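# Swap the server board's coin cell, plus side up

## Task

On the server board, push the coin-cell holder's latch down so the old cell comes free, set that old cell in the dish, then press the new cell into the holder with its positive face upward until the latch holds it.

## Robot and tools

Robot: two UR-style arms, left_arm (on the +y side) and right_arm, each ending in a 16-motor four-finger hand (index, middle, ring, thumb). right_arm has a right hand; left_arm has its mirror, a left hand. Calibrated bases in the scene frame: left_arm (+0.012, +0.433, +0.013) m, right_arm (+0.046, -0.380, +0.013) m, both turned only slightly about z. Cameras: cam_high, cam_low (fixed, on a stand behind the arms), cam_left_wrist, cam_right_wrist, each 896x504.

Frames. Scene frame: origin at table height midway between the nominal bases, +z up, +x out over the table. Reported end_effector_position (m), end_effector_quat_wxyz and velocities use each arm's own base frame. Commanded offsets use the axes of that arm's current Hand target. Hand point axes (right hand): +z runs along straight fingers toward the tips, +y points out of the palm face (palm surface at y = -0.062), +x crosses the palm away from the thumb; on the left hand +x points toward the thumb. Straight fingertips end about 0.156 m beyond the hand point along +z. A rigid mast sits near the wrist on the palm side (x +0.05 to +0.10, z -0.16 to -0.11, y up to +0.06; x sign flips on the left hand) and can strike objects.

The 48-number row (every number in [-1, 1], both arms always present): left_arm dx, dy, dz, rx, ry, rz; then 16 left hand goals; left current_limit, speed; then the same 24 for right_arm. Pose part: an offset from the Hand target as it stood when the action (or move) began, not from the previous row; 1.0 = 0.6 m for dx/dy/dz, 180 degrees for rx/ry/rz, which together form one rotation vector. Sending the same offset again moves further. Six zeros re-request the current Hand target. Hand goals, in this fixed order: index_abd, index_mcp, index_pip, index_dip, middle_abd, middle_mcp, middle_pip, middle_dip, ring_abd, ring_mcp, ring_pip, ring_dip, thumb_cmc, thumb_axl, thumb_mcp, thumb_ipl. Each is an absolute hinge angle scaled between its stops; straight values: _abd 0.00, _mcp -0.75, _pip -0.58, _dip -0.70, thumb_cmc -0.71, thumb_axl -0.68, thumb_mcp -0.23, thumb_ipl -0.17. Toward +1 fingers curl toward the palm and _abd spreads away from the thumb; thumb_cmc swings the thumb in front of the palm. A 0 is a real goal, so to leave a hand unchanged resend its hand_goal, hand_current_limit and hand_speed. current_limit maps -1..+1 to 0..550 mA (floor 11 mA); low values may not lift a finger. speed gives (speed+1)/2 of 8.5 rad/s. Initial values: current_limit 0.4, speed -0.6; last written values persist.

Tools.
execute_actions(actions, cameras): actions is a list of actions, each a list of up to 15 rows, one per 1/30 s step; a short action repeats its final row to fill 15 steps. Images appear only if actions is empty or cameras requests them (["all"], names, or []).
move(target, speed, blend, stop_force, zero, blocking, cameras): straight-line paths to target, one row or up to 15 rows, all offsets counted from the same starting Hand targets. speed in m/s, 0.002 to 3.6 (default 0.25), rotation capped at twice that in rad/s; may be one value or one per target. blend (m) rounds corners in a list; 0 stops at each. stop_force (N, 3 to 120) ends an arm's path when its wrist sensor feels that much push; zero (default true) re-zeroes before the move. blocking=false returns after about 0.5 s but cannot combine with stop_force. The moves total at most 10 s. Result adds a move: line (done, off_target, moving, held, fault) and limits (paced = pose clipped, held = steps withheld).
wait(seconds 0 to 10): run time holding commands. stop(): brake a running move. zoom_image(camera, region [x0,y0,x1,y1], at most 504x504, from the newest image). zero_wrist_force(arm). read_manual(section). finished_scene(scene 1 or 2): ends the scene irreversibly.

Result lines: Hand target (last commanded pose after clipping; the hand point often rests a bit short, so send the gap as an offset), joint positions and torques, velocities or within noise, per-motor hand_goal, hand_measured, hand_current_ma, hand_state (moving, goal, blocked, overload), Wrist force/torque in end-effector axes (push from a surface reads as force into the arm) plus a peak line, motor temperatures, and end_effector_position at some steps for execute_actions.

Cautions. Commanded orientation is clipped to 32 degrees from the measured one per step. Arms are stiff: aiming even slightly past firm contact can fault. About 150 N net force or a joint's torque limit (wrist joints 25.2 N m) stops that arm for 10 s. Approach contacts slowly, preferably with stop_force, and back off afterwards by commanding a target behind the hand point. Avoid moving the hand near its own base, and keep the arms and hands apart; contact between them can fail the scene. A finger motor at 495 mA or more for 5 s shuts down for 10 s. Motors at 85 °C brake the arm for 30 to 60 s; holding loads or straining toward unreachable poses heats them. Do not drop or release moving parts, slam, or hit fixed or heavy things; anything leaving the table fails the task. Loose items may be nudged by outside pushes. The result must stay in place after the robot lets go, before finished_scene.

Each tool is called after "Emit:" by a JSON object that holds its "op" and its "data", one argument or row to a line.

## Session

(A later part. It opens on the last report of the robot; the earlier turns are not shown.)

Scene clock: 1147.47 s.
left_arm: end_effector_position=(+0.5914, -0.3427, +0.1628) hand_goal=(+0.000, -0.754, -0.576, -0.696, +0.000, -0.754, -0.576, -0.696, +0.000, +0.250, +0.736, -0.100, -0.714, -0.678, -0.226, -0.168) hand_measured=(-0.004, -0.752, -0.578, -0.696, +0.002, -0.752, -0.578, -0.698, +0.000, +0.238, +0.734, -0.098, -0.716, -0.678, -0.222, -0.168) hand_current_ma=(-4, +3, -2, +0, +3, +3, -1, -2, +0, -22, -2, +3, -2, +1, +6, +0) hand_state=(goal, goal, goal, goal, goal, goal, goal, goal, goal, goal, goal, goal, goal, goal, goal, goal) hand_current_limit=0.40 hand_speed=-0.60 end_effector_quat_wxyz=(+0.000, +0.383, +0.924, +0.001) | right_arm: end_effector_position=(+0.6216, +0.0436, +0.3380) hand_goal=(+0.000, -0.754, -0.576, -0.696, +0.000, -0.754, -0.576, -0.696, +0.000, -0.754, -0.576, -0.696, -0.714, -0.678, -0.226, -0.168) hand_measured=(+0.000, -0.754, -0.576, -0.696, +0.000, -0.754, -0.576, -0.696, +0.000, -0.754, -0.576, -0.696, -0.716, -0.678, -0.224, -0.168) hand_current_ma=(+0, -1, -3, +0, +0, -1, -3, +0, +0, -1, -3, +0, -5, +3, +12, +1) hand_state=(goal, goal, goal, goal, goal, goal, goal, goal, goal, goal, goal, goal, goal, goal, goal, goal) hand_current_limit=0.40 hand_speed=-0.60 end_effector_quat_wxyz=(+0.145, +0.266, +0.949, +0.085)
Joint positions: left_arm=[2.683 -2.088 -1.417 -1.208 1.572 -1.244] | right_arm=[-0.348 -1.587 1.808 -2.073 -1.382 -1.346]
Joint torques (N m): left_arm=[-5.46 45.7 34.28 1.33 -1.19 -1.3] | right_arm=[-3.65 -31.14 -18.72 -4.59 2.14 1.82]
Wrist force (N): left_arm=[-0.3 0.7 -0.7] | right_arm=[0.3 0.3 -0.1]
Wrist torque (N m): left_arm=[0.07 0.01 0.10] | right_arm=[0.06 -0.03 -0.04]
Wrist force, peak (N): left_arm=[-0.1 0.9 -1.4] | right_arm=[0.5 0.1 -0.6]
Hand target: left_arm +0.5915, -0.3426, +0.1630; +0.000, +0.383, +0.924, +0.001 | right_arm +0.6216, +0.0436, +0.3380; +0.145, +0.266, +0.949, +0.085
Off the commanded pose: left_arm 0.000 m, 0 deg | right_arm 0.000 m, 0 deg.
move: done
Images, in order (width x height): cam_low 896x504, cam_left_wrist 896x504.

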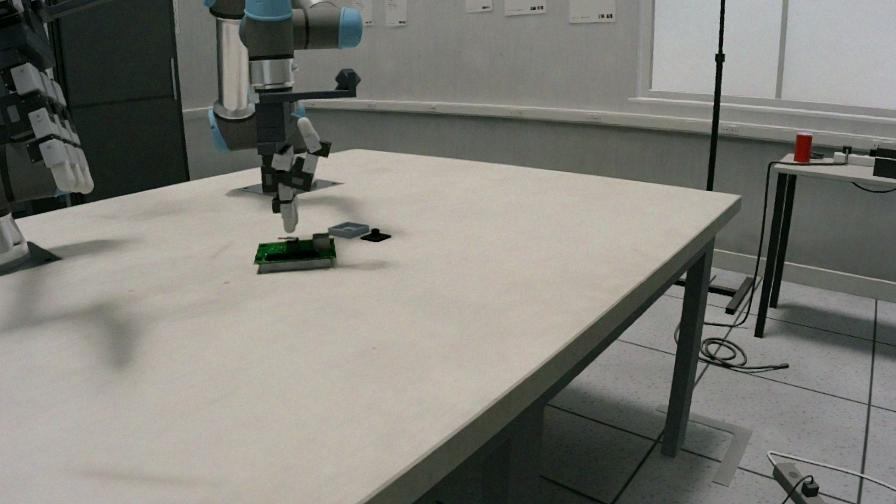

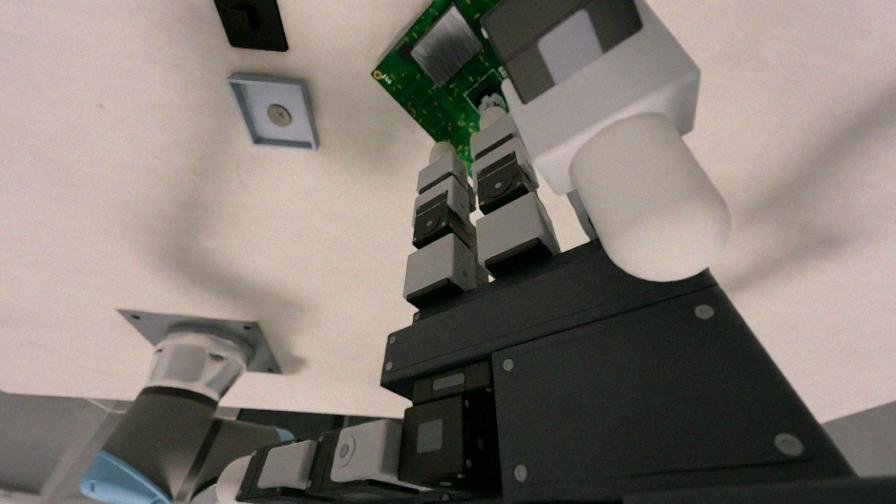

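Emit:
{"op": "move", "data": {
  "target": [-0.002,0,0.008,0,0,0,0,-0.754,-0.576,-0.696,0,-0.754,-0.576,-0.696,0,0.25,0.737,-0.1,-0.714,-0.678,-0.226,-0.168,0.4,-0.6,0,0,0,0,0,0,0,-0.754,-0.576,-0.696,0,-0.754,-0.576,-0.696,0,-0.754,-0.576,-0.696,-0.714,-0.678,-0.226,-0.168,0.4,-0.6],
  "speed": 0.02,
  "stop_force": 5,
  "cameras": ["cam_left_wrist","cam_low"]
}}

Emit:
{"op": "zoom_image", "data": {
  "camera": "cam_left_wrist",
  "region": [440, 60, 540, 160]
}}

Emit:
{"op": "zoom_image", "data": {
  "camera": "cam_low",
  "region": [265, 220, 325, 262]
}}

Emit:
{"op": "move", "data": {
  "target": [0,0,0.0135,0,0,0,0,-0.754,-0.576,-0.696,0,-0.754,-0.576,-0.696,0,0.25,0.737,-0.1,-0.714,-0.678,-0.226,-0.168,0.4,-0.6,0,0,0,0,0,0,0,-0.754,-0.576,-0.696,0,-0.754,-0.576,-0.696,0,-0.754,-0.576,-0.696,-0.714,-0.678,-0.226,-0.168,0.4,-0.6],
  "speed": 0.008,
  "stop_force": 15,
  "cameras": ["cam_left_wrist","cam_low"]
}}

Emit:
{"op": "zoom_image", "data": {
  "camera": "cam_left_wrist",
  "region": [440, 60, 540, 160]
}}

Emit:
{"op": "zoom_image", "data": {
  "camera": "cam_low",
  "region": [265, 220, 325, 262]
}}

Scene clock: 1174.47 s.
left_arm: end_effector_position=(+0.5923, -0.3435, +0.1581) hand_goal=(+0.000, -0.754, -0.576, -0.696, +0.000, -0.754, -0.576, -0.696, +0.000, +0.250, +0.736, -0.100, -0.714, -0.678, -0.226, -0.168) hand_measured=(-0.004, -0.752, -0.578, -0.696, +0.002, -0.752, -0.578, -0.698, +0.000, +0.238, +0.734, -0.098, -0.716, -0.678, -0.222, -0.168) hand_current_ma=(-4, +3, -2, +0, +3, +3, -1, -2, +0, -22, -2, +3, -2, +1, +6, +0) hand_state=(goal, goal, goal, goal, goal, goal, goal, goal, goal, goal, goal, goal, goal, goal, goal, goal) hand_current_limit=0.40 hand_speed=-0.60 end_effector_quat_wxyz=(+0.000, +0.383, +0.924, +0.001) | right_arm: end_effector_position=(+0.6216, +0.0436, +0.3380) hand_goal=(+0.000, -0.754, -0.576, -0.696, +0.000, -0.754, -0.576, -0.696, +0.000, -0.754, -0.576, -0.696, -0.714, -0.678, -0.226, -0.168) hand_measured=(+0.000, -0.754, -0.576, -0.696, +0.000, -0.754, -0.576, -0.696, +0.000, -0.754, -0.576, -0.696, -0.716, -0.678, -0.224, -0.168) hand_current_ma=(+0, -1, -3, +0, +0, -1, -3, +0, +0, -1, -3, +0, -5, +3, +12, +1) hand_state=(goal, goal, goal, goal, goal, goal, goal, goal, goal, goal, goal, goal, goal, goal, goal, goal) hand_current_limit=0.40 hand_speed=-0.60 end_effector_quat_wxyz=(+0.145, +0.266, +0.949, +0.085)
Joint positions: left_arm=[2.682 -2.095 -1.419 -1.199 1.572 -1.245] | right_arm=[-0.348 -1.587 1.808 -2.073 -1.382 -1.346]
Joint torques (N m): left_arm=[-12.86 52.45 23.16 1.18 -0.08 -1.83] | right_arm=[-5.22 -30.81 -18.83 -4.69 2.28 1.73]
Wrist force (N): left_arm=[-0.2 1.0 -0.9] | right_arm=[0.5 0.0 0.0]
Wrist torque (N m): left_arm=[0.13 -0.01 0.09] | right_arm=[0.02 -0.05 -0.03]
Wrist force, peak (N): left_arm=[-0.4 1.0 -1.3] | right_arm=[0.6 -0.2 -0.5]
Hand target: left_arm +0.5923, -0.3435, +0.1582; +0.000, +0.383, +0.924, +0.001 | right_arm +0.6216, +0.0436, +0.3380; +0.145, +0.266, +0.949, +0.085
Off the commanded pose: left_arm 0.000 m, 0 deg | right_arm 0.000 m, 0 deg.
move: done
Images, in order (width x height): cam_low 896x504, cam_left_wrist 896x504.

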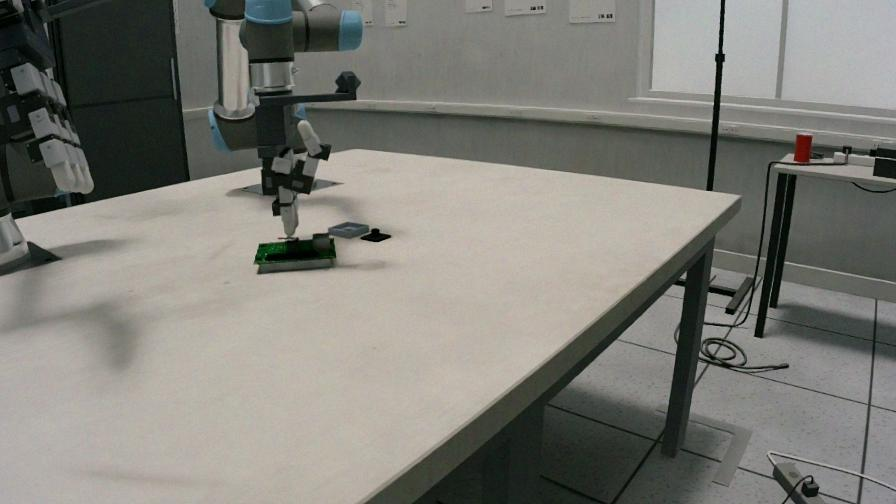

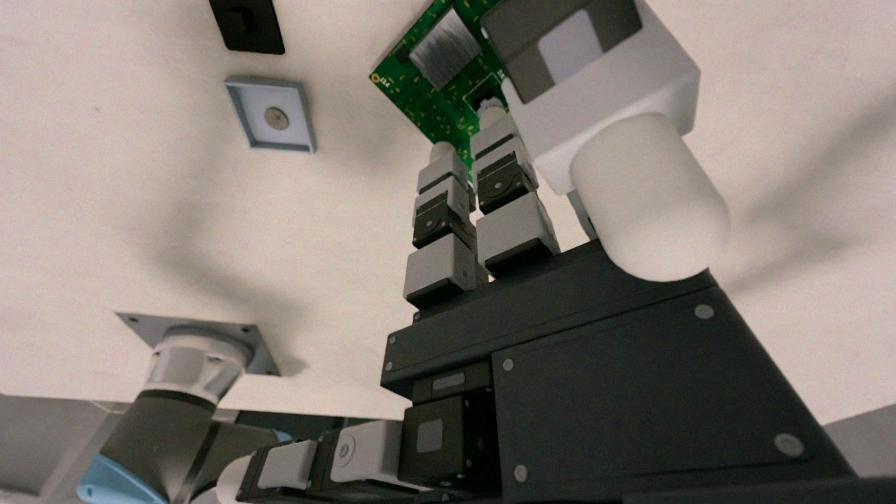

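Scaled by 5.040 from the camera's 896x504 image, which has a finer 1280x720 frame.

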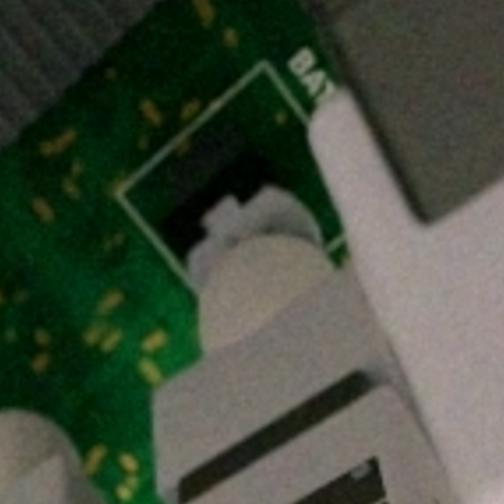

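Scaled by 8.400 from the camera's 896x504 image, which has a finer 1280x720 frame.

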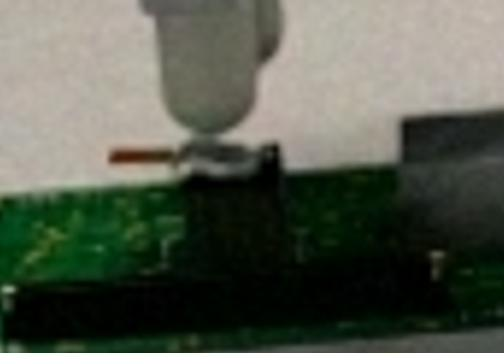

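Scene clock: 1176.47 s.
left_arm: end_effector_position=(+0.5924, -0.3435, +0.1509) hand_goal=(+0.000, -0.754, -0.576, -0.696, +0.000, -0.754, -0.576, -0.696, +0.000, +0.250, +0.736, -0.100, -0.714, -0.678, -0.226, -0.168) hand_measured=(-0.004, -0.752, -0.578, -0.696, +0.000, -0.754, -0.578, -0.698, +0.000, +0.238, +0.734, -0.098, -0.716, -0.678, -0.222, -0.168) hand_current_ma=(-3, +3, -2, +0, -1, -1, -1, -2, +0, -22, -2, +3, -2, +1, +6, +0) hand_state=(goal, goal, goal, goal, goal, goal, goal, goal, goal, goal, goal, goal, goal, goal, goal, goal) hand_current_limit=0.40 hand_speed=-0.60 end_effector_quat_wxyz=(+0.000, +0.383, +0.924, +0.001) | right_arm: end_effector_position=(+0.6216, +0.0436, +0.3380) hand_goal=(+0.000, -0.754, -0.576, -0.696, +0.000, -0.754, -0.576, -0.696, +0.000, -0.754, -0.576, -0.696, -0.714, -0.678, -0.226, -0.168) hand_measured=(+0.000, -0.754, -0.576, -0.696, +0.000, -0.754, -0.576, -0.696, +0.000, -0.754, -0.576, -0.696, -0.716, -0.678, -0.224, -0.168) hand_current_ma=(+0, -1, -3, +0, +0, -1, -3, +0, +0, -1, -3, +0, -5, +3, +12, +1) hand_state=(goal, goal, goal, goal, goal, goal, goal, goal, goal, goal, goal, goal, goal, goal, goal, goal) hand_current_limit=0.40 hand_speed=-0.60 end_effector_quat_wxyz=(+0.145, +0.266, +0.949, +0.085)
Joint positions: left_arm=[2.682 -2.101 -1.429 -1.182 1.572 -1.245] | right_arm=[-0.348 -1.587 1.808 -2.073 -1.382 -1.346]
Joint torques (N m): left_arm=[-10.81 40.87 27.13 -0.27 0.16 -0.44] | right_arm=[-4.48 -30.32 -19.02 -4.59 2.29 1.53]
Wrist force (N): left_arm=[-0.3 0.6 -18.3] | right_arm=[0.4 0.1 -0.1]
Wrist torque (N m): left_arm=[1.48 -0.36 0.10] | right_arm=[0.04 -0.04 -0.04]
Wrist force, peak (N): left_arm=[0.0 0.2 -21.1] | right_arm=[0.6 -0.1 -0.4]
Hand target: left_arm +0.5924, -0.3435, +0.1509; +0.000, +0.383, +0.924, +0.001 (not the last commanded pose) | right_arm +0.6216, +0.0436, +0.3380; +0.145, +0.266, +0.949, +0.085
Off the commanded pose: left_arm 0.001 m, 0 deg | right_arm 0.000 m, 0 deg.
move: contact (left_arm)
Images, in order (width x height): cam_low 896x504, cam_left_wrist 896x504.

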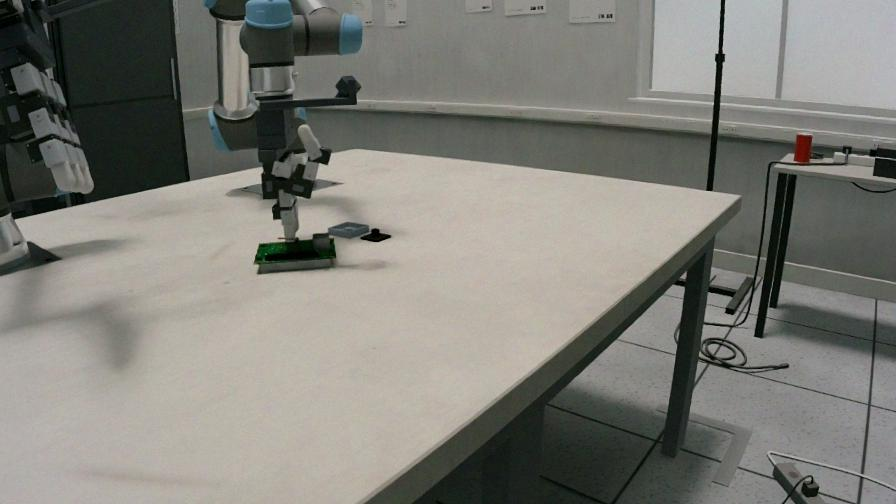

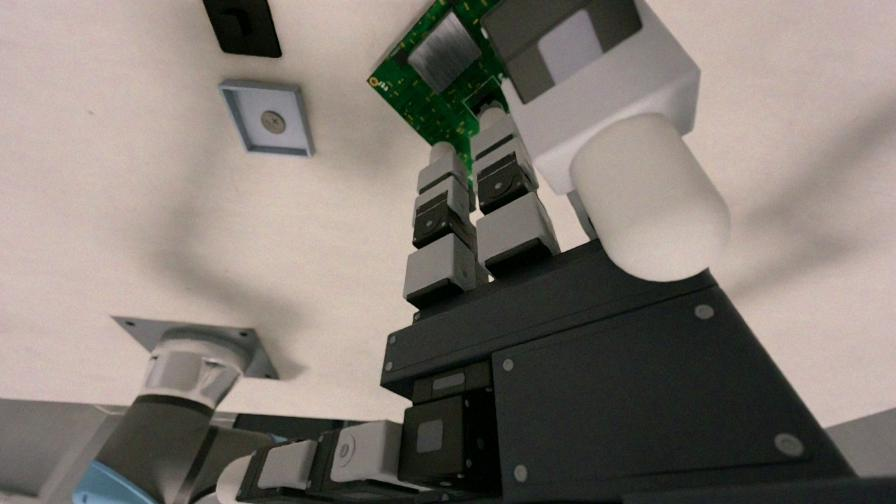

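Scaled by 5.040 from the camera's 896x504 image, which has a finer 1280x720 frame.

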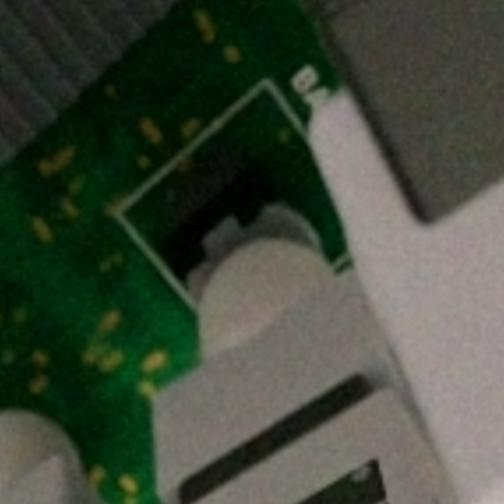

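Scaled by 8.400 from the camera's 896x504 image, which has a finer 1280x720 frame.

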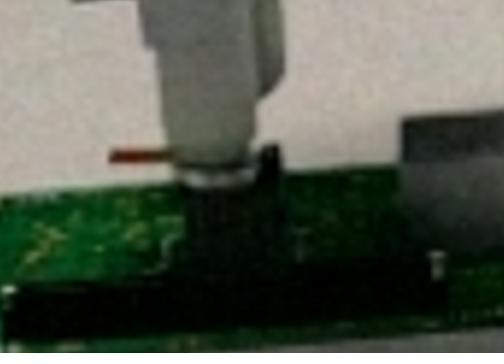

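Emit:
{"op": "move", "data": {
  "target": [0,0.006,0.0018,0,0,0,0,-0.754,-0.576,-0.696,0,-0.754,-0.576,-0.696,0,0.25,0.737,-0.1,-0.714,-0.678,-0.226,-0.168,0.4,-0.6,0,0,0,0,0,0,0,-0.754,-0.576,-0.696,0,-0.754,-0.576,-0.696,0,-0.754,-0.576,-0.696,-0.714,-0.678,-0.226,-0.168,0.4,-0.6],
  "speed": 0.01,
  "stop_force": 25,
  "cameras": ["cam_left_wrist","cam_low"]
}}

Emit:
{"op": "zoom_image", "data": {
  "camera": "cam_low",
  "region": [265, 220, 325, 262]
}}

Emit:
{"op": "move", "data": {
  "target": [0,0,-0.055,0,0,0,0,-0.754,-0.576,-0.696,0,-0.754,-0.576,-0.696,0,0.25,0.737,-0.1,-0.714,-0.678,-0.226,-0.168,0.4,-0.6,0,0,0,0,0,0,0,-0.754,-0.576,-0.696,0,-0.754,-0.576,-0.696,0,-0.754,-0.576,-0.696,-0.714,-0.678,-0.226,-0.168,0.4,-0.6],
  "speed": 0.06,
  "cameras": ["cam_left_wrist","cam_low"]
}}

Emit:
{"op": "zoom_image", "data": {
  "camera": "cam_left_wrist",
  "region": [430, 40, 530, 140]
}}

Emit:
{"op": "zoom_image", "data": {
  "camera": "cam_low",
  "region": [265, 220, 325, 262]
}}

Scene clock: 1189.97 s.
left_arm: end_effector_position=(+0.5950, -0.3409, +0.1499) hand_goal=(+0.000, -0.754, -0.576, -0.696, +0.000, -0.754, -0.576, -0.696, +0.000, +0.250, +0.736, -0.100, -0.714, -0.678, -0.226, -0.168) hand_measured=(-0.004, -0.752, -0.578, -0.696, -0.002, -0.768, -0.586, -0.700, +0.000, +0.238, +0.734, -0.098, -0.716, -0.678, -0.222, -0.168) hand_current_ma=(-3, +3, -2, +0, -3, -31, -19, -5, +0, -22, -2, +3, -2, +1, +6, +0) hand_state=(goal, goal, goal, goal, goal, goal, goal, goal, goal, goal, goal, goal, goal, goal, goal, goal) hand_current_limit=0.40 hand_speed=-0.60 end_effector_quat_wxyz=(+0.000, +0.383, +0.924, +0.001) | right_arm: end_effector_position=(+0.6216, +0.0436, +0.3380) hand_goal=(+0.000, -0.754, -0.576, -0.696, +0.000, -0.754, -0.576, -0.696, +0.000, -0.754, -0.576, -0.696, -0.714, -0.678, -0.226, -0.168) hand_measured=(+0.000, -0.754, -0.576, -0.696, +0.000, -0.754, -0.576, -0.696, +0.000, -0.754, -0.576, -0.696, -0.716, -0.678, -0.224, -0.168) hand_current_ma=(+0, -1, -3, +0, +0, -1, -3, +0, +0, -1, -3, +0, -5, +3, +12, +1) hand_state=(goal, goal, goal, goal, goal, goal, goal, goal, goal, goal, goal, goal, goal, goal, goal, goal) hand_current_limit=0.40 hand_speed=-0.60 end_effector_quat_wxyz=(+0.145, +0.266, +0.949, +0.085)
Joint positions: left_arm=[2.687 -2.103 -1.429 -1.18 1.572 -1.24] | right_arm=[-0.348 -1.587 1.808 -2.073 -1.382 -1.346]
Joint torques (N m): left_arm=[-8.72 12.98 8.66 -1.46 0.16 -2.22] | right_arm=[-4.84 -30.54 -19.3 -4.61 2.3 1.49]
Wrist force (N): left_arm=[-0.2 0.8 -36.4] | right_arm=[0.1 -0.1 -0.2]
Wrist torque (N m): left_arm=[2.99 -0.74 -0.12] | right_arm=[0.01 0.01 -0.07]
Wrist force, peak (N): left_arm=[-0.2 0.8 -36.4] | right_arm=[0.7 -0.1 -0.1]
Hand target: left_arm +0.5949, -0.3410, +0.1499; +0.000, +0.383, +0.924, +0.001 | right_arm +0.6216, +0.0436, +0.3380; +0.145, +0.266, +0.949, +0.085
Off the commanded pose: left_arm 0.000 m, 0 deg | right_arm 0.000 m, 0 deg.
move: done
Images, in order (width x height): cam_low 896x504, cam_left_wrist 896x504.

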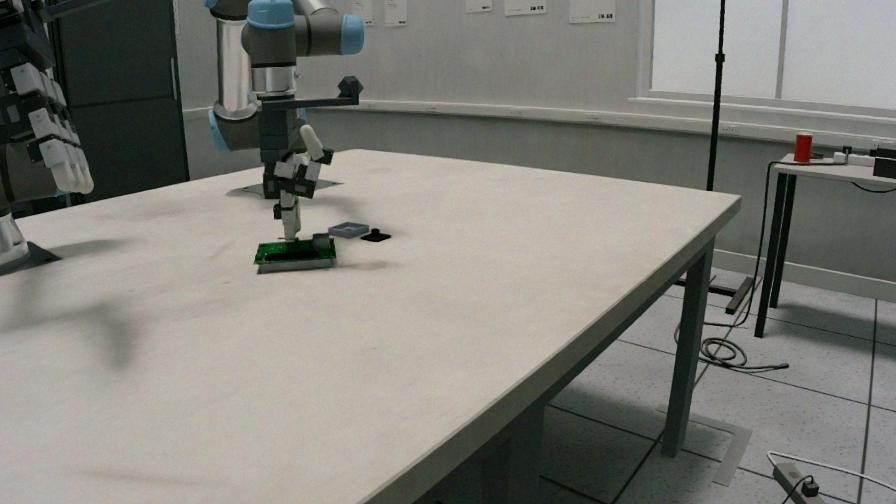

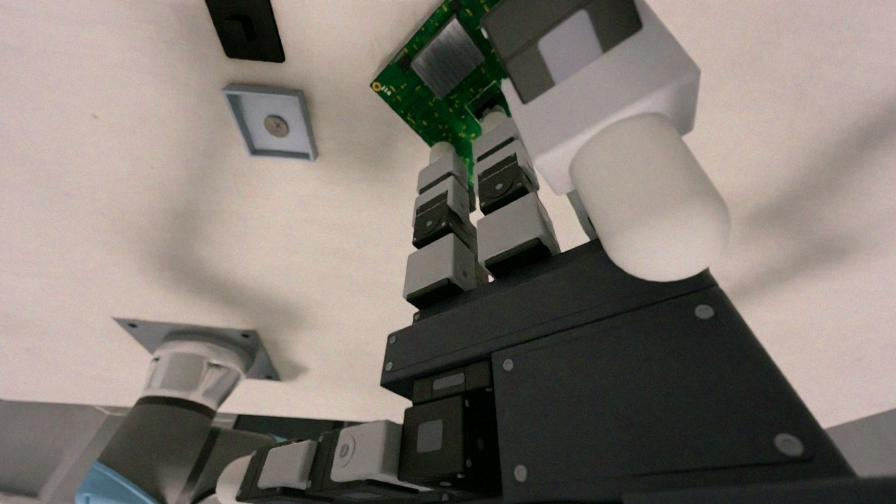

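Scaled by 8.400 from the camera's 896x504 image, which has a finer 1280x720 frame.

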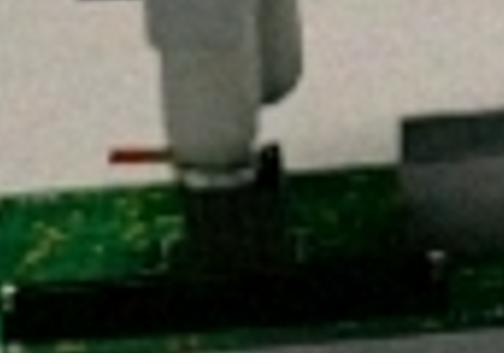

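Scene clock: 1190.83 s.
left_arm: end_effector_position=(+0.5950, -0.3410, +0.1830) hand_goal=(+0.000, -0.754, -0.576, -0.696, +0.000, -0.754, -0.576, -0.696, +0.000, +0.250, +0.736, -0.100, -0.714, -0.678, -0.226, -0.168) hand_measured=(-0.004, -0.752, -0.578, -0.696, +0.002, -0.756, -0.578, -0.698, +0.000, +0.238, +0.734, -0.098, -0.716, -0.678, -0.222, -0.168) hand_current_ma=(-3, +3, -2, +0, +3, -2, -3, -4, +0, -22, -2, +3, -2, +1, +6, +0) hand_state=(goal, goal, goal, goal, goal, goal, goal, goal, goal, goal, goal, goal, goal, goal, goal, goal) hand_current_limit=0.40 hand_speed=-0.60 end_effector_quat_wxyz=(+0.000, +0.383, +0.924, +0.001) | right_arm: end_effector_position=(+0.6216, +0.0436, +0.3380) hand_goal=(+0.000, -0.754, -0.576, -0.696, +0.000, -0.754, -0.576, -0.696, +0.000, -0.754, -0.576, -0.696, -0.714, -0.678, -0.226, -0.168) hand_measured=(+0.000, -0.754, -0.576, -0.696, +0.000, -0.754, -0.576, -0.696, +0.000, -0.754, -0.576, -0.696, -0.716, -0.678, -0.224, -0.168) hand_current_ma=(+0, -1, -3, +0, +0, -1, -3, +0, +0, -1, -3, +0, -5, +3, +12, +1) hand_state=(goal, goal, goal, goal, goal, goal, goal, goal, goal, goal, goal, goal, goal, goal, goal, goal) hand_current_limit=0.40 hand_speed=-0.60 end_effector_quat_wxyz=(+0.145, +0.266, +0.949, +0.085)
Joint positions: left_arm=[2.687 -2.076 -1.382 -1.255 1.572 -1.24] | right_arm=[-0.348 -1.587 1.808 -2.073 -1.382 -1.346]
Joint torques (N m): left_arm=[-13.7 36.71 13.01 4 0.7 -2.37] | right_arm=[-4.33 -30.42 -18.96 -4.56 2.17 1.56]
Wrist force (N): left_arm=[-0.2 1.0 -1.0] | right_arm=[0.1 0.0 -0.1]
Wrist torque (N m): left_arm=[0.12 0.00 -0.12] | right_arm=[0.03 -0.01 -0.06]
Wrist force, peak (N): left_arm=[0.0 0.4 -36.1] | right_arm=[0.7 0.2 -0.1]
Hand target: left_arm +0.5949, -0.3410, +0.1829; +0.000, +0.383, +0.924, +0.001 | right_arm +0.6216, +0.0436, +0.3380; +0.145, +0.266, +0.949, +0.085
Off the commanded pose: left_arm 0.000 m, 0 deg | right_arm 0.000 m, 0 deg.
move: done
Images, in order (width x height): cam_low 896x504, cam_left_wrist 896x504.

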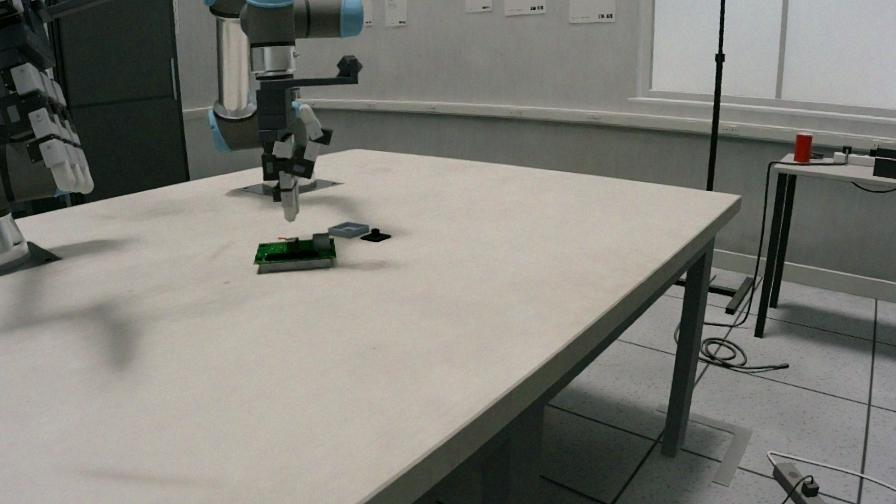

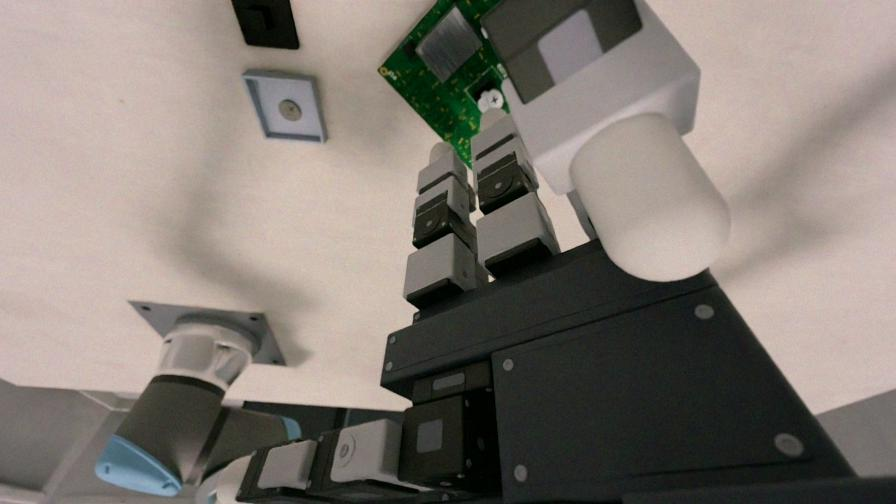

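Scaled by 5.040 from the camera's 896x504 image, which has a finer 1280x720 frame.

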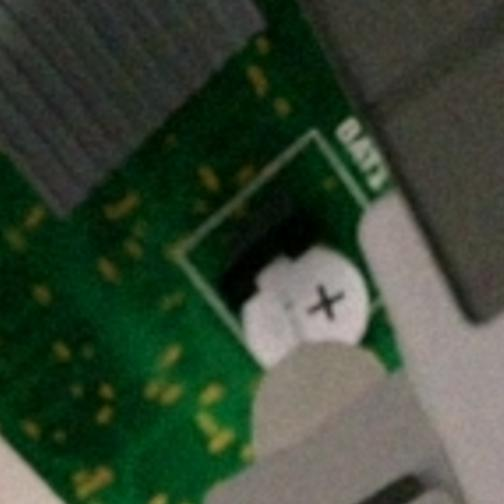

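Scaled by 8.400 from the camera's 896x504 image, which has a finer 1280x720 frame.

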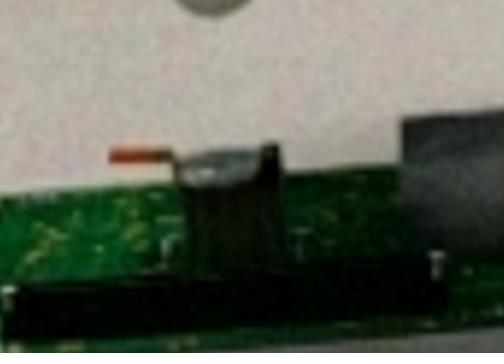

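Emit:
{"op": "move", "data": {
  "target": [-0.17,-0.0168,-0.01,0,0,0,0,-0.754,-0.576,-0.696,0,-0.754,-0.576,-0.696,0,0.25,0.737,-0.1,-0.714,-0.678,-0.226,-0.168,0.4,-0.6,0,0,0,0,0,0,0,-0.754,-0.576,-0.696,0,-0.754,-0.576,-0.696,0,-0.754,-0.576,-0.696,-0.714,-0.678,-0.226,-0.168,0.4,-0.6],
  "speed": 0.25,
  "cameras": ["cam_left_wrist","cam_low"]
}}

Emit:
{"op": "zoom_image", "data": {
  "camera": "cam_left_wrist",
  "region": [360, 100, 440, 180]
}}

Emit:
{"op": "zoom_image", "data": {
  "camera": "cam_low",
  "region": [270, 230, 310, 258]
}}

Scene clock: 1200.20 s.
left_arm: end_effector_position=(+0.6598, -0.4203, +0.1888) hand_goal=(+0.000, -0.754, -0.576, -0.696, +0.000, -0.754, -0.576, -0.696, +0.000, +0.250, +0.736, -0.100, -0.714, -0.678, -0.226, -0.168) hand_measured=(-0.002, -0.752, -0.578, -0.696, +0.002, -0.756, -0.578, -0.698, +0.000, +0.238, +0.734, -0.098, -0.716, -0.678, -0.222, -0.168) hand_current_ma=(-3, +3, -2, +0, +2, -1, -2, -4, +0, -22, -2, +3, -2, +1, +6, +0) hand_state=(goal, goal, goal, goal, goal, goal, goal, goal, goal, goal, goal, goal, goal, goal, goal, goal) hand_current_limit=0.40 hand_speed=-0.60 end_effector_quat_wxyz=(+0.000, +0.383, +0.924, +0.001) | right_arm: end_effector_position=(+0.6216, +0.0436, +0.3380) hand_goal=(+0.000, -0.754, -0.576, -0.696, +0.000, -0.754, -0.576, -0.696, +0.000, -0.754, -0.576, -0.696, -0.714, -0.678, -0.226, -0.168) hand_measured=(+0.000, -0.754, -0.576, -0.696, +0.000, -0.754, -0.576, -0.696, +0.000, -0.754, -0.576, -0.696, -0.716, -0.678, -0.224, -0.168) hand_current_ma=(+0, -1, -3, +0, +0, -1, -3, +0, +0, -1, -3, +0, -5, +3, +12, +1) hand_state=(goal, goal, goal, goal, goal, goal, goal, goal, goal, goal, goal, goal, goal, goal, goal, goal) hand_current_limit=0.40 hand_speed=-0.60 end_effector_quat_wxyz=(+0.145, +0.266, +0.949, +0.085)
Joint positions: left_arm=[2.632 -2.327 -0.952 -1.434 1.572 -1.295] | right_arm=[-0.348 -1.587 1.808 -2.073 -1.382 -1.346]
Joint torques (N m): left_arm=[11.33 46.45 37.89 1.47 1.36 2.42] | right_arm=[-4.42 -29.66 -19.25 -4.82 2.45 1.7]
Wrist force (N): left_arm=[-0.3 0.3 -0.8] | right_arm=[0.1 0.1 -0.3]
Wrist torque (N m): left_arm=[0.04 0.02 0.01] | right_arm=[0.05 0.00 -0.06]
Wrist force, peak (N): left_arm=[-2.2 0.1 -0.9] | right_arm=[0.5 0.2 -0.6]
Hand target: left_arm +0.6599, -0.4202, +0.1888; +0.000, +0.383, +0.924, +0.001 | right_arm +0.6216, +0.0436, +0.3380; +0.145, +0.266, +0.949, +0.085
Off the commanded pose: left_arm 0.000 m, 0 deg | right_arm 0.000 m, 0 deg.
move: done
Images, in order (width x height): cam_low 896x504, cam_left_wrist 896x504.

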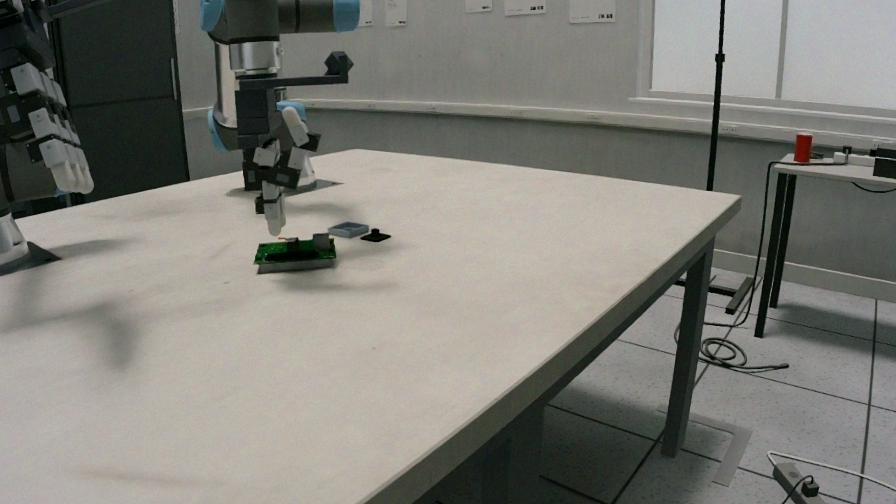

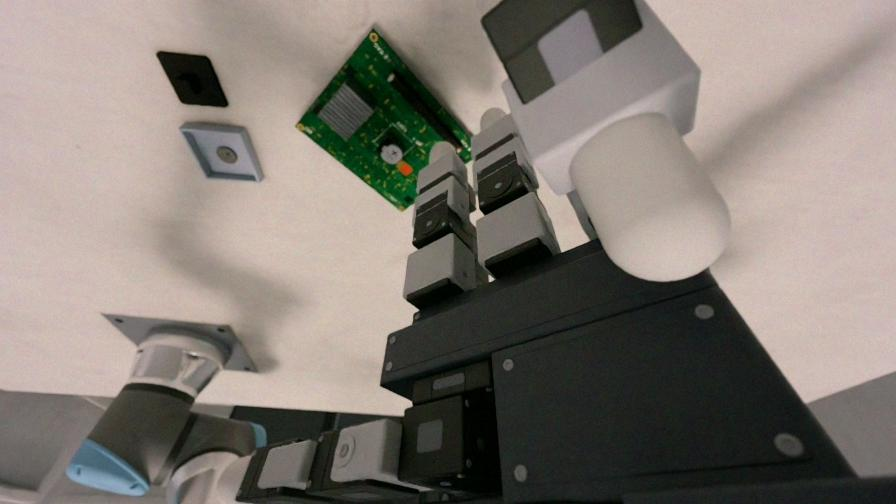

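Scaled by 6.300 from the camera's 896x504 image, which has a finer 1280x720 frame.

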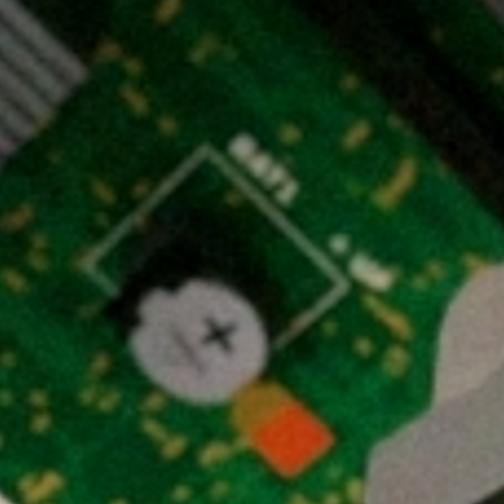

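Scaled by 12.600 from the camera's 896x504 image, which has a finer 1280x720 frame.

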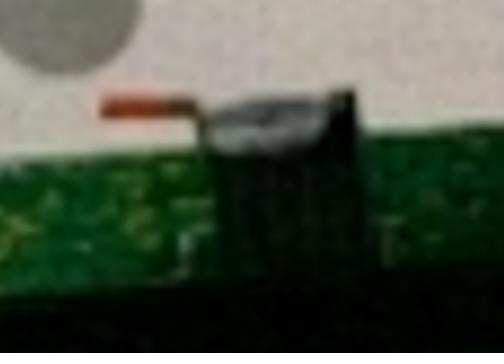

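Emit:
{"op": "move", "data": {
  "target": [0,0,-0.0188,0,0,0,0,-0.754,-0.576,-0.696,0,-0.754,-0.576,-0.696,0,0.25,0.737,-0.1,-0.714,-0.678,-0.226,-0.168,0.4,-0.6,0,0,0,0,0,0,0,-0.754,-0.576,-0.696,0,-0.754,-0.576,-0.696,0,-0.754,-0.576,-0.696,-0.714,-0.678,-0.226,-0.168,0.4,-0.6],
  "speed": 0.15,
  "cameras": ["cam_left_wrist"]
}}

Emit:
{"op": "zoom_image", "data": {
  "camera": "cam_left_wrist",
  "region": [300, 80, 500, 280]
}}

Emit:
{"op": "zoom_image", "data": {
  "camera": "cam_left_wrist",
  "region": [370, 120, 430, 180]
}}

Scene clock: 1221.47 s.
left_arm: end_effector_position=(+0.6600, -0.4203, +0.2003) hand_goal=(+0.000, -0.754, -0.576, -0.696, +0.000, -0.754, -0.576, -0.696, +0.000, +0.250, +0.736, -0.100, -0.714, -0.678, -0.226, -0.168) hand_measured=(-0.002, -0.752, -0.578, -0.696, +0.002, -0.756, -0.578, -0.698, +0.000, +0.238, +0.734, -0.098, -0.716, -0.678, -0.222, -0.168) hand_current_ma=(-3, +3, -2, +0, +2, -1, -2, -4, +0, -22, -2, +3, -2, +1, +6, +0) hand_state=(goal, goal, goal, goal, goal, goal, goal, goal, goal, goal, goal, goal, goal, goal, goal, goal) hand_current_limit=0.40 hand_speed=-0.60 end_effector_quat_wxyz=(+0.000, +0.383, +0.924, +0.001) | right_arm: end_effector_position=(+0.6216, +0.0436, +0.3380) hand_goal=(+0.000, -0.754, -0.576, -0.696, +0.000, -0.754, -0.576, -0.696, +0.000, -0.754, -0.576, -0.696, -0.714, -0.678, -0.226, -0.168) hand_measured=(+0.000, -0.754, -0.576, -0.696, +0.000, -0.754, -0.576, -0.696, +0.000, -0.754, -0.576, -0.696, -0.716, -0.678, -0.224, -0.168) hand_current_ma=(+0, -1, -3, +0, +0, -1, -3, +0, +0, -1, -3, +0, -5, +3, +12, +1) hand_state=(goal, goal, goal, goal, goal, goal, goal, goal, goal, goal, goal, goal, goal, goal, goal, goal) hand_current_limit=0.40 hand_speed=-0.60 end_effector_quat_wxyz=(+0.145, +0.266, +0.949, +0.085)
Joint positions: left_arm=[2.632 -2.323 -0.929 -1.461 1.572 -1.295] | right_arm=[-0.348 -1.587 1.808 -2.073 -1.382 -1.346]
Joint torques (N m): left_arm=[7.7 55.87 13.57 4.38 1.26 0.55] | right_arm=[-5.67 -30.82 -19.77 -4.55 2.93 1.64]
Wrist force (N): left_arm=[-0.3 0.4 -0.8] | right_arm=[0.3 0.1 -0.2]
Wrist torque (N m): left_arm=[0.06 0.01 0.00] | right_arm=[0.04 -0.02 -0.04]
Wrist force, peak (N): left_arm=[-0.4 0.5 -1.3] | right_arm=[0.7 -0.3 -0.4]
Hand target: left_arm +0.6599, -0.4203, +0.2001; +0.000, +0.383, +0.924, +0.001 | right_arm +0.6216, +0.0436, +0.3380; +0.145, +0.266, +0.949, +0.085
Off the commanded pose: left_arm 0.000 m, 0 deg | right_arm 0.000 m, 0 deg.
move: done
Images, in order (width x height): cam_left_wrist 896x504.

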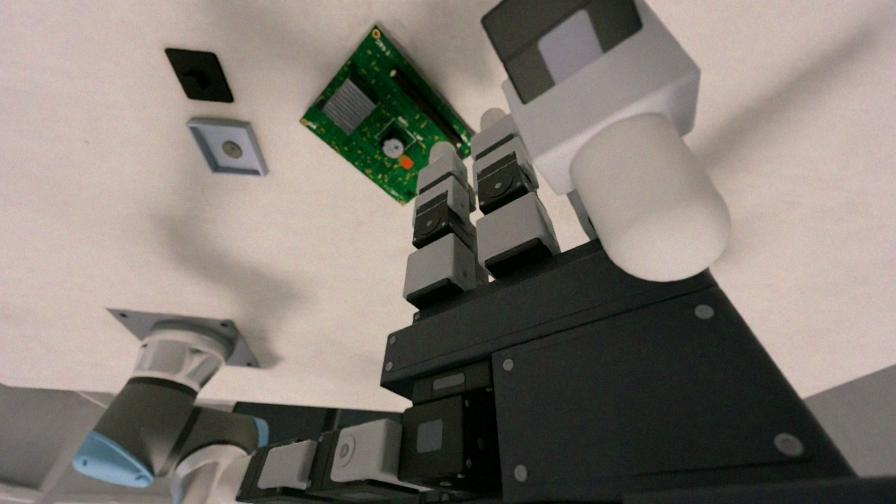

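Scaled by 2.520 from the camera's 896x504 image, which has a finer 1280x720 frame.

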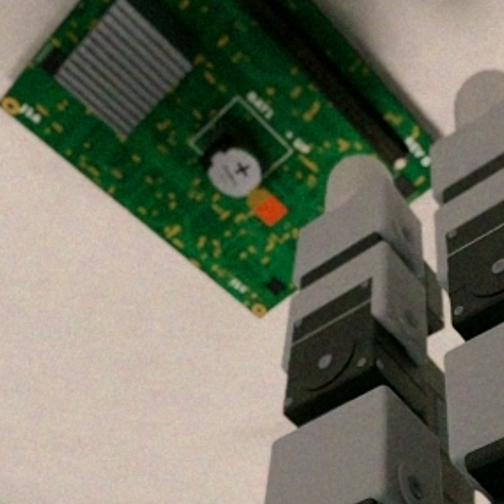

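Scaled by 8.400 from the camera's 896x504 image, which has a finer 1280x720 frame.

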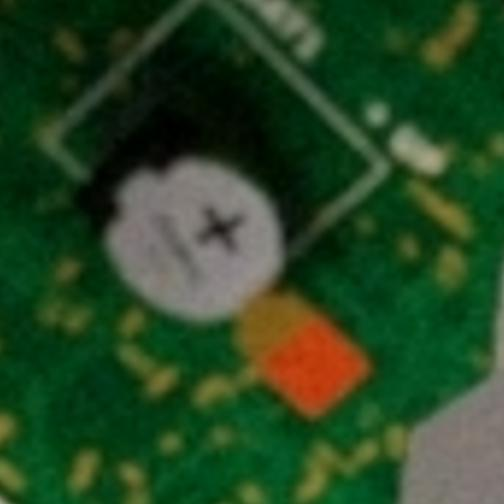

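Emit:
{"op": "wait", "data": {
  "seconds": 0,
  "cameras": ["cam_low","cam_high"]
}}

Emit:
{"op": "zoom_image", "data": {
  "camera": "cam_low",
  "region": [276, 230, 302, 250]
}}

Emit:
{"op": "zoom_image", "data": {
  "camera": "cam_high",
  "region": [430, 320, 470, 350]
}}

Scene clock: 1230.83 s.
left_arm: end_effector_position=(+0.6599, -0.4203, +0.2001) hand_goal=(+0.000, -0.754, -0.576, -0.696, +0.000, -0.754, -0.576, -0.696, +0.000, +0.250, +0.736, -0.100, -0.714, -0.678, -0.226, -0.168) hand_measured=(-0.002, -0.752, -0.578, -0.696, +0.002, -0.756, -0.578, -0.698, +0.000, +0.238, +0.734, -0.098, -0.716, -0.678, -0.222, -0.168) hand_current_ma=(-3, +3, -2, +0, +2, -1, -2, -4, +0, -22, -2, +3, -2, +1, +6, +0) hand_state=(goal, goal, goal, goal, goal, goal, goal, goal, goal, goal, goal, goal, goal, goal, goal, goal) hand_current_limit=0.40 hand_speed=-0.60 end_effector_quat_wxyz=(+0.000, +0.383, +0.924, +0.001) | right_arm: end_effector_position=(+0.6216, +0.0436, +0.3380) hand_goal=(+0.000, -0.754, -0.576, -0.696, +0.000, -0.754, -0.576, -0.696, +0.000, -0.754, -0.576, -0.696, -0.714, -0.678, -0.226, -0.168) hand_measured=(+0.000, -0.754, -0.576, -0.696, +0.000, -0.754, -0.576, -0.696, +0.000, -0.754, -0.576, -0.696, -0.716, -0.678, -0.224, -0.168) hand_current_ma=(+0, -1, -3, +0, +0, -1, -3, +0, +0, -1, -3, +0, -5, +3, +12, +1) hand_state=(goal, goal, goal, goal, goal, goal, goal, goal, goal, goal, goal, goal, goal, goal, goal, goal) hand_current_limit=0.40 hand_speed=-0.60 end_effector_quat_wxyz=(+0.145, +0.266, +0.949, +0.085)
Joint positions: left_arm=[2.632 -2.323 -0.929 -1.46 1.572 -1.295] | right_arm=[-0.348 -1.587 1.808 -2.073 -1.382 -1.346]
Joint torques (N m): left_arm=[-11.01 50.27 12.9 3.66 -0.57 -2.2] | right_arm=[-6.24 -30.99 -18.73 -4.5 2.97 1.59]
Wrist force (N): left_arm=[-0.2 0.5 -1.0] | right_arm=[0.3 -0.1 -0.1]
Wrist torque (N m): left_arm=[0.08 0.00 -0.01] | right_arm=[0.01 -0.03 -0.05]
Wrist force, peak (N): left_arm=[0.0 1.1 -1.1] | right_arm=[0.7 0.3 -0.3]
Hand target: left_arm +0.6599, -0.4203, +0.2001; +0.000, +0.383, +0.924, +0.001 | right_arm +0.6216, +0.0436, +0.3380; +0.145, +0.266, +0.949, +0.085
Off the commanded pose: left_arm 0.000 m, 0 deg | right_arm 0.000 m, 0 deg.
Images, in order (width x height): cam_high 896x504, cam_low 896x504.

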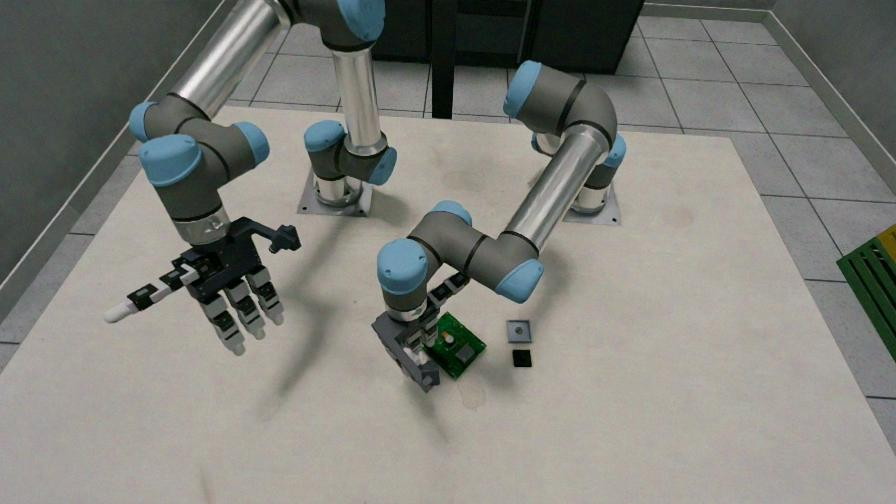

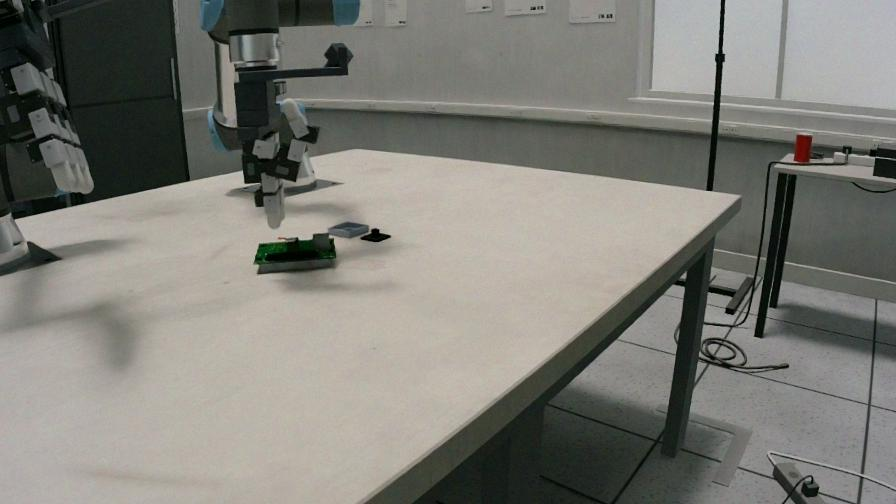

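Scaled by 19.385 from the camera's 896x504 image, which has a finer 1280x720 frame.

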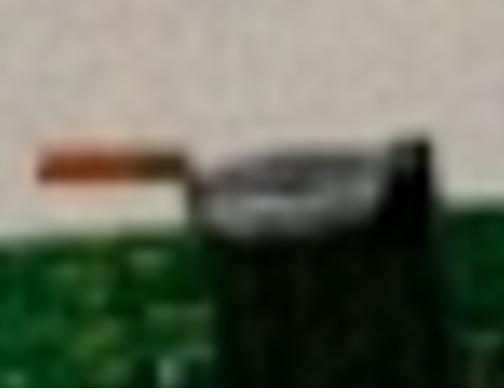

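Scaled by 12.600 from the camera's 896x504 image, which has a finer 1280x720 frame.

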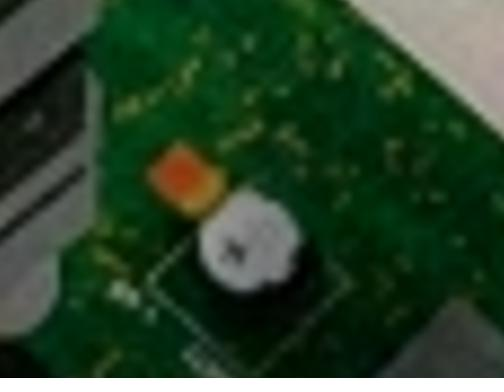

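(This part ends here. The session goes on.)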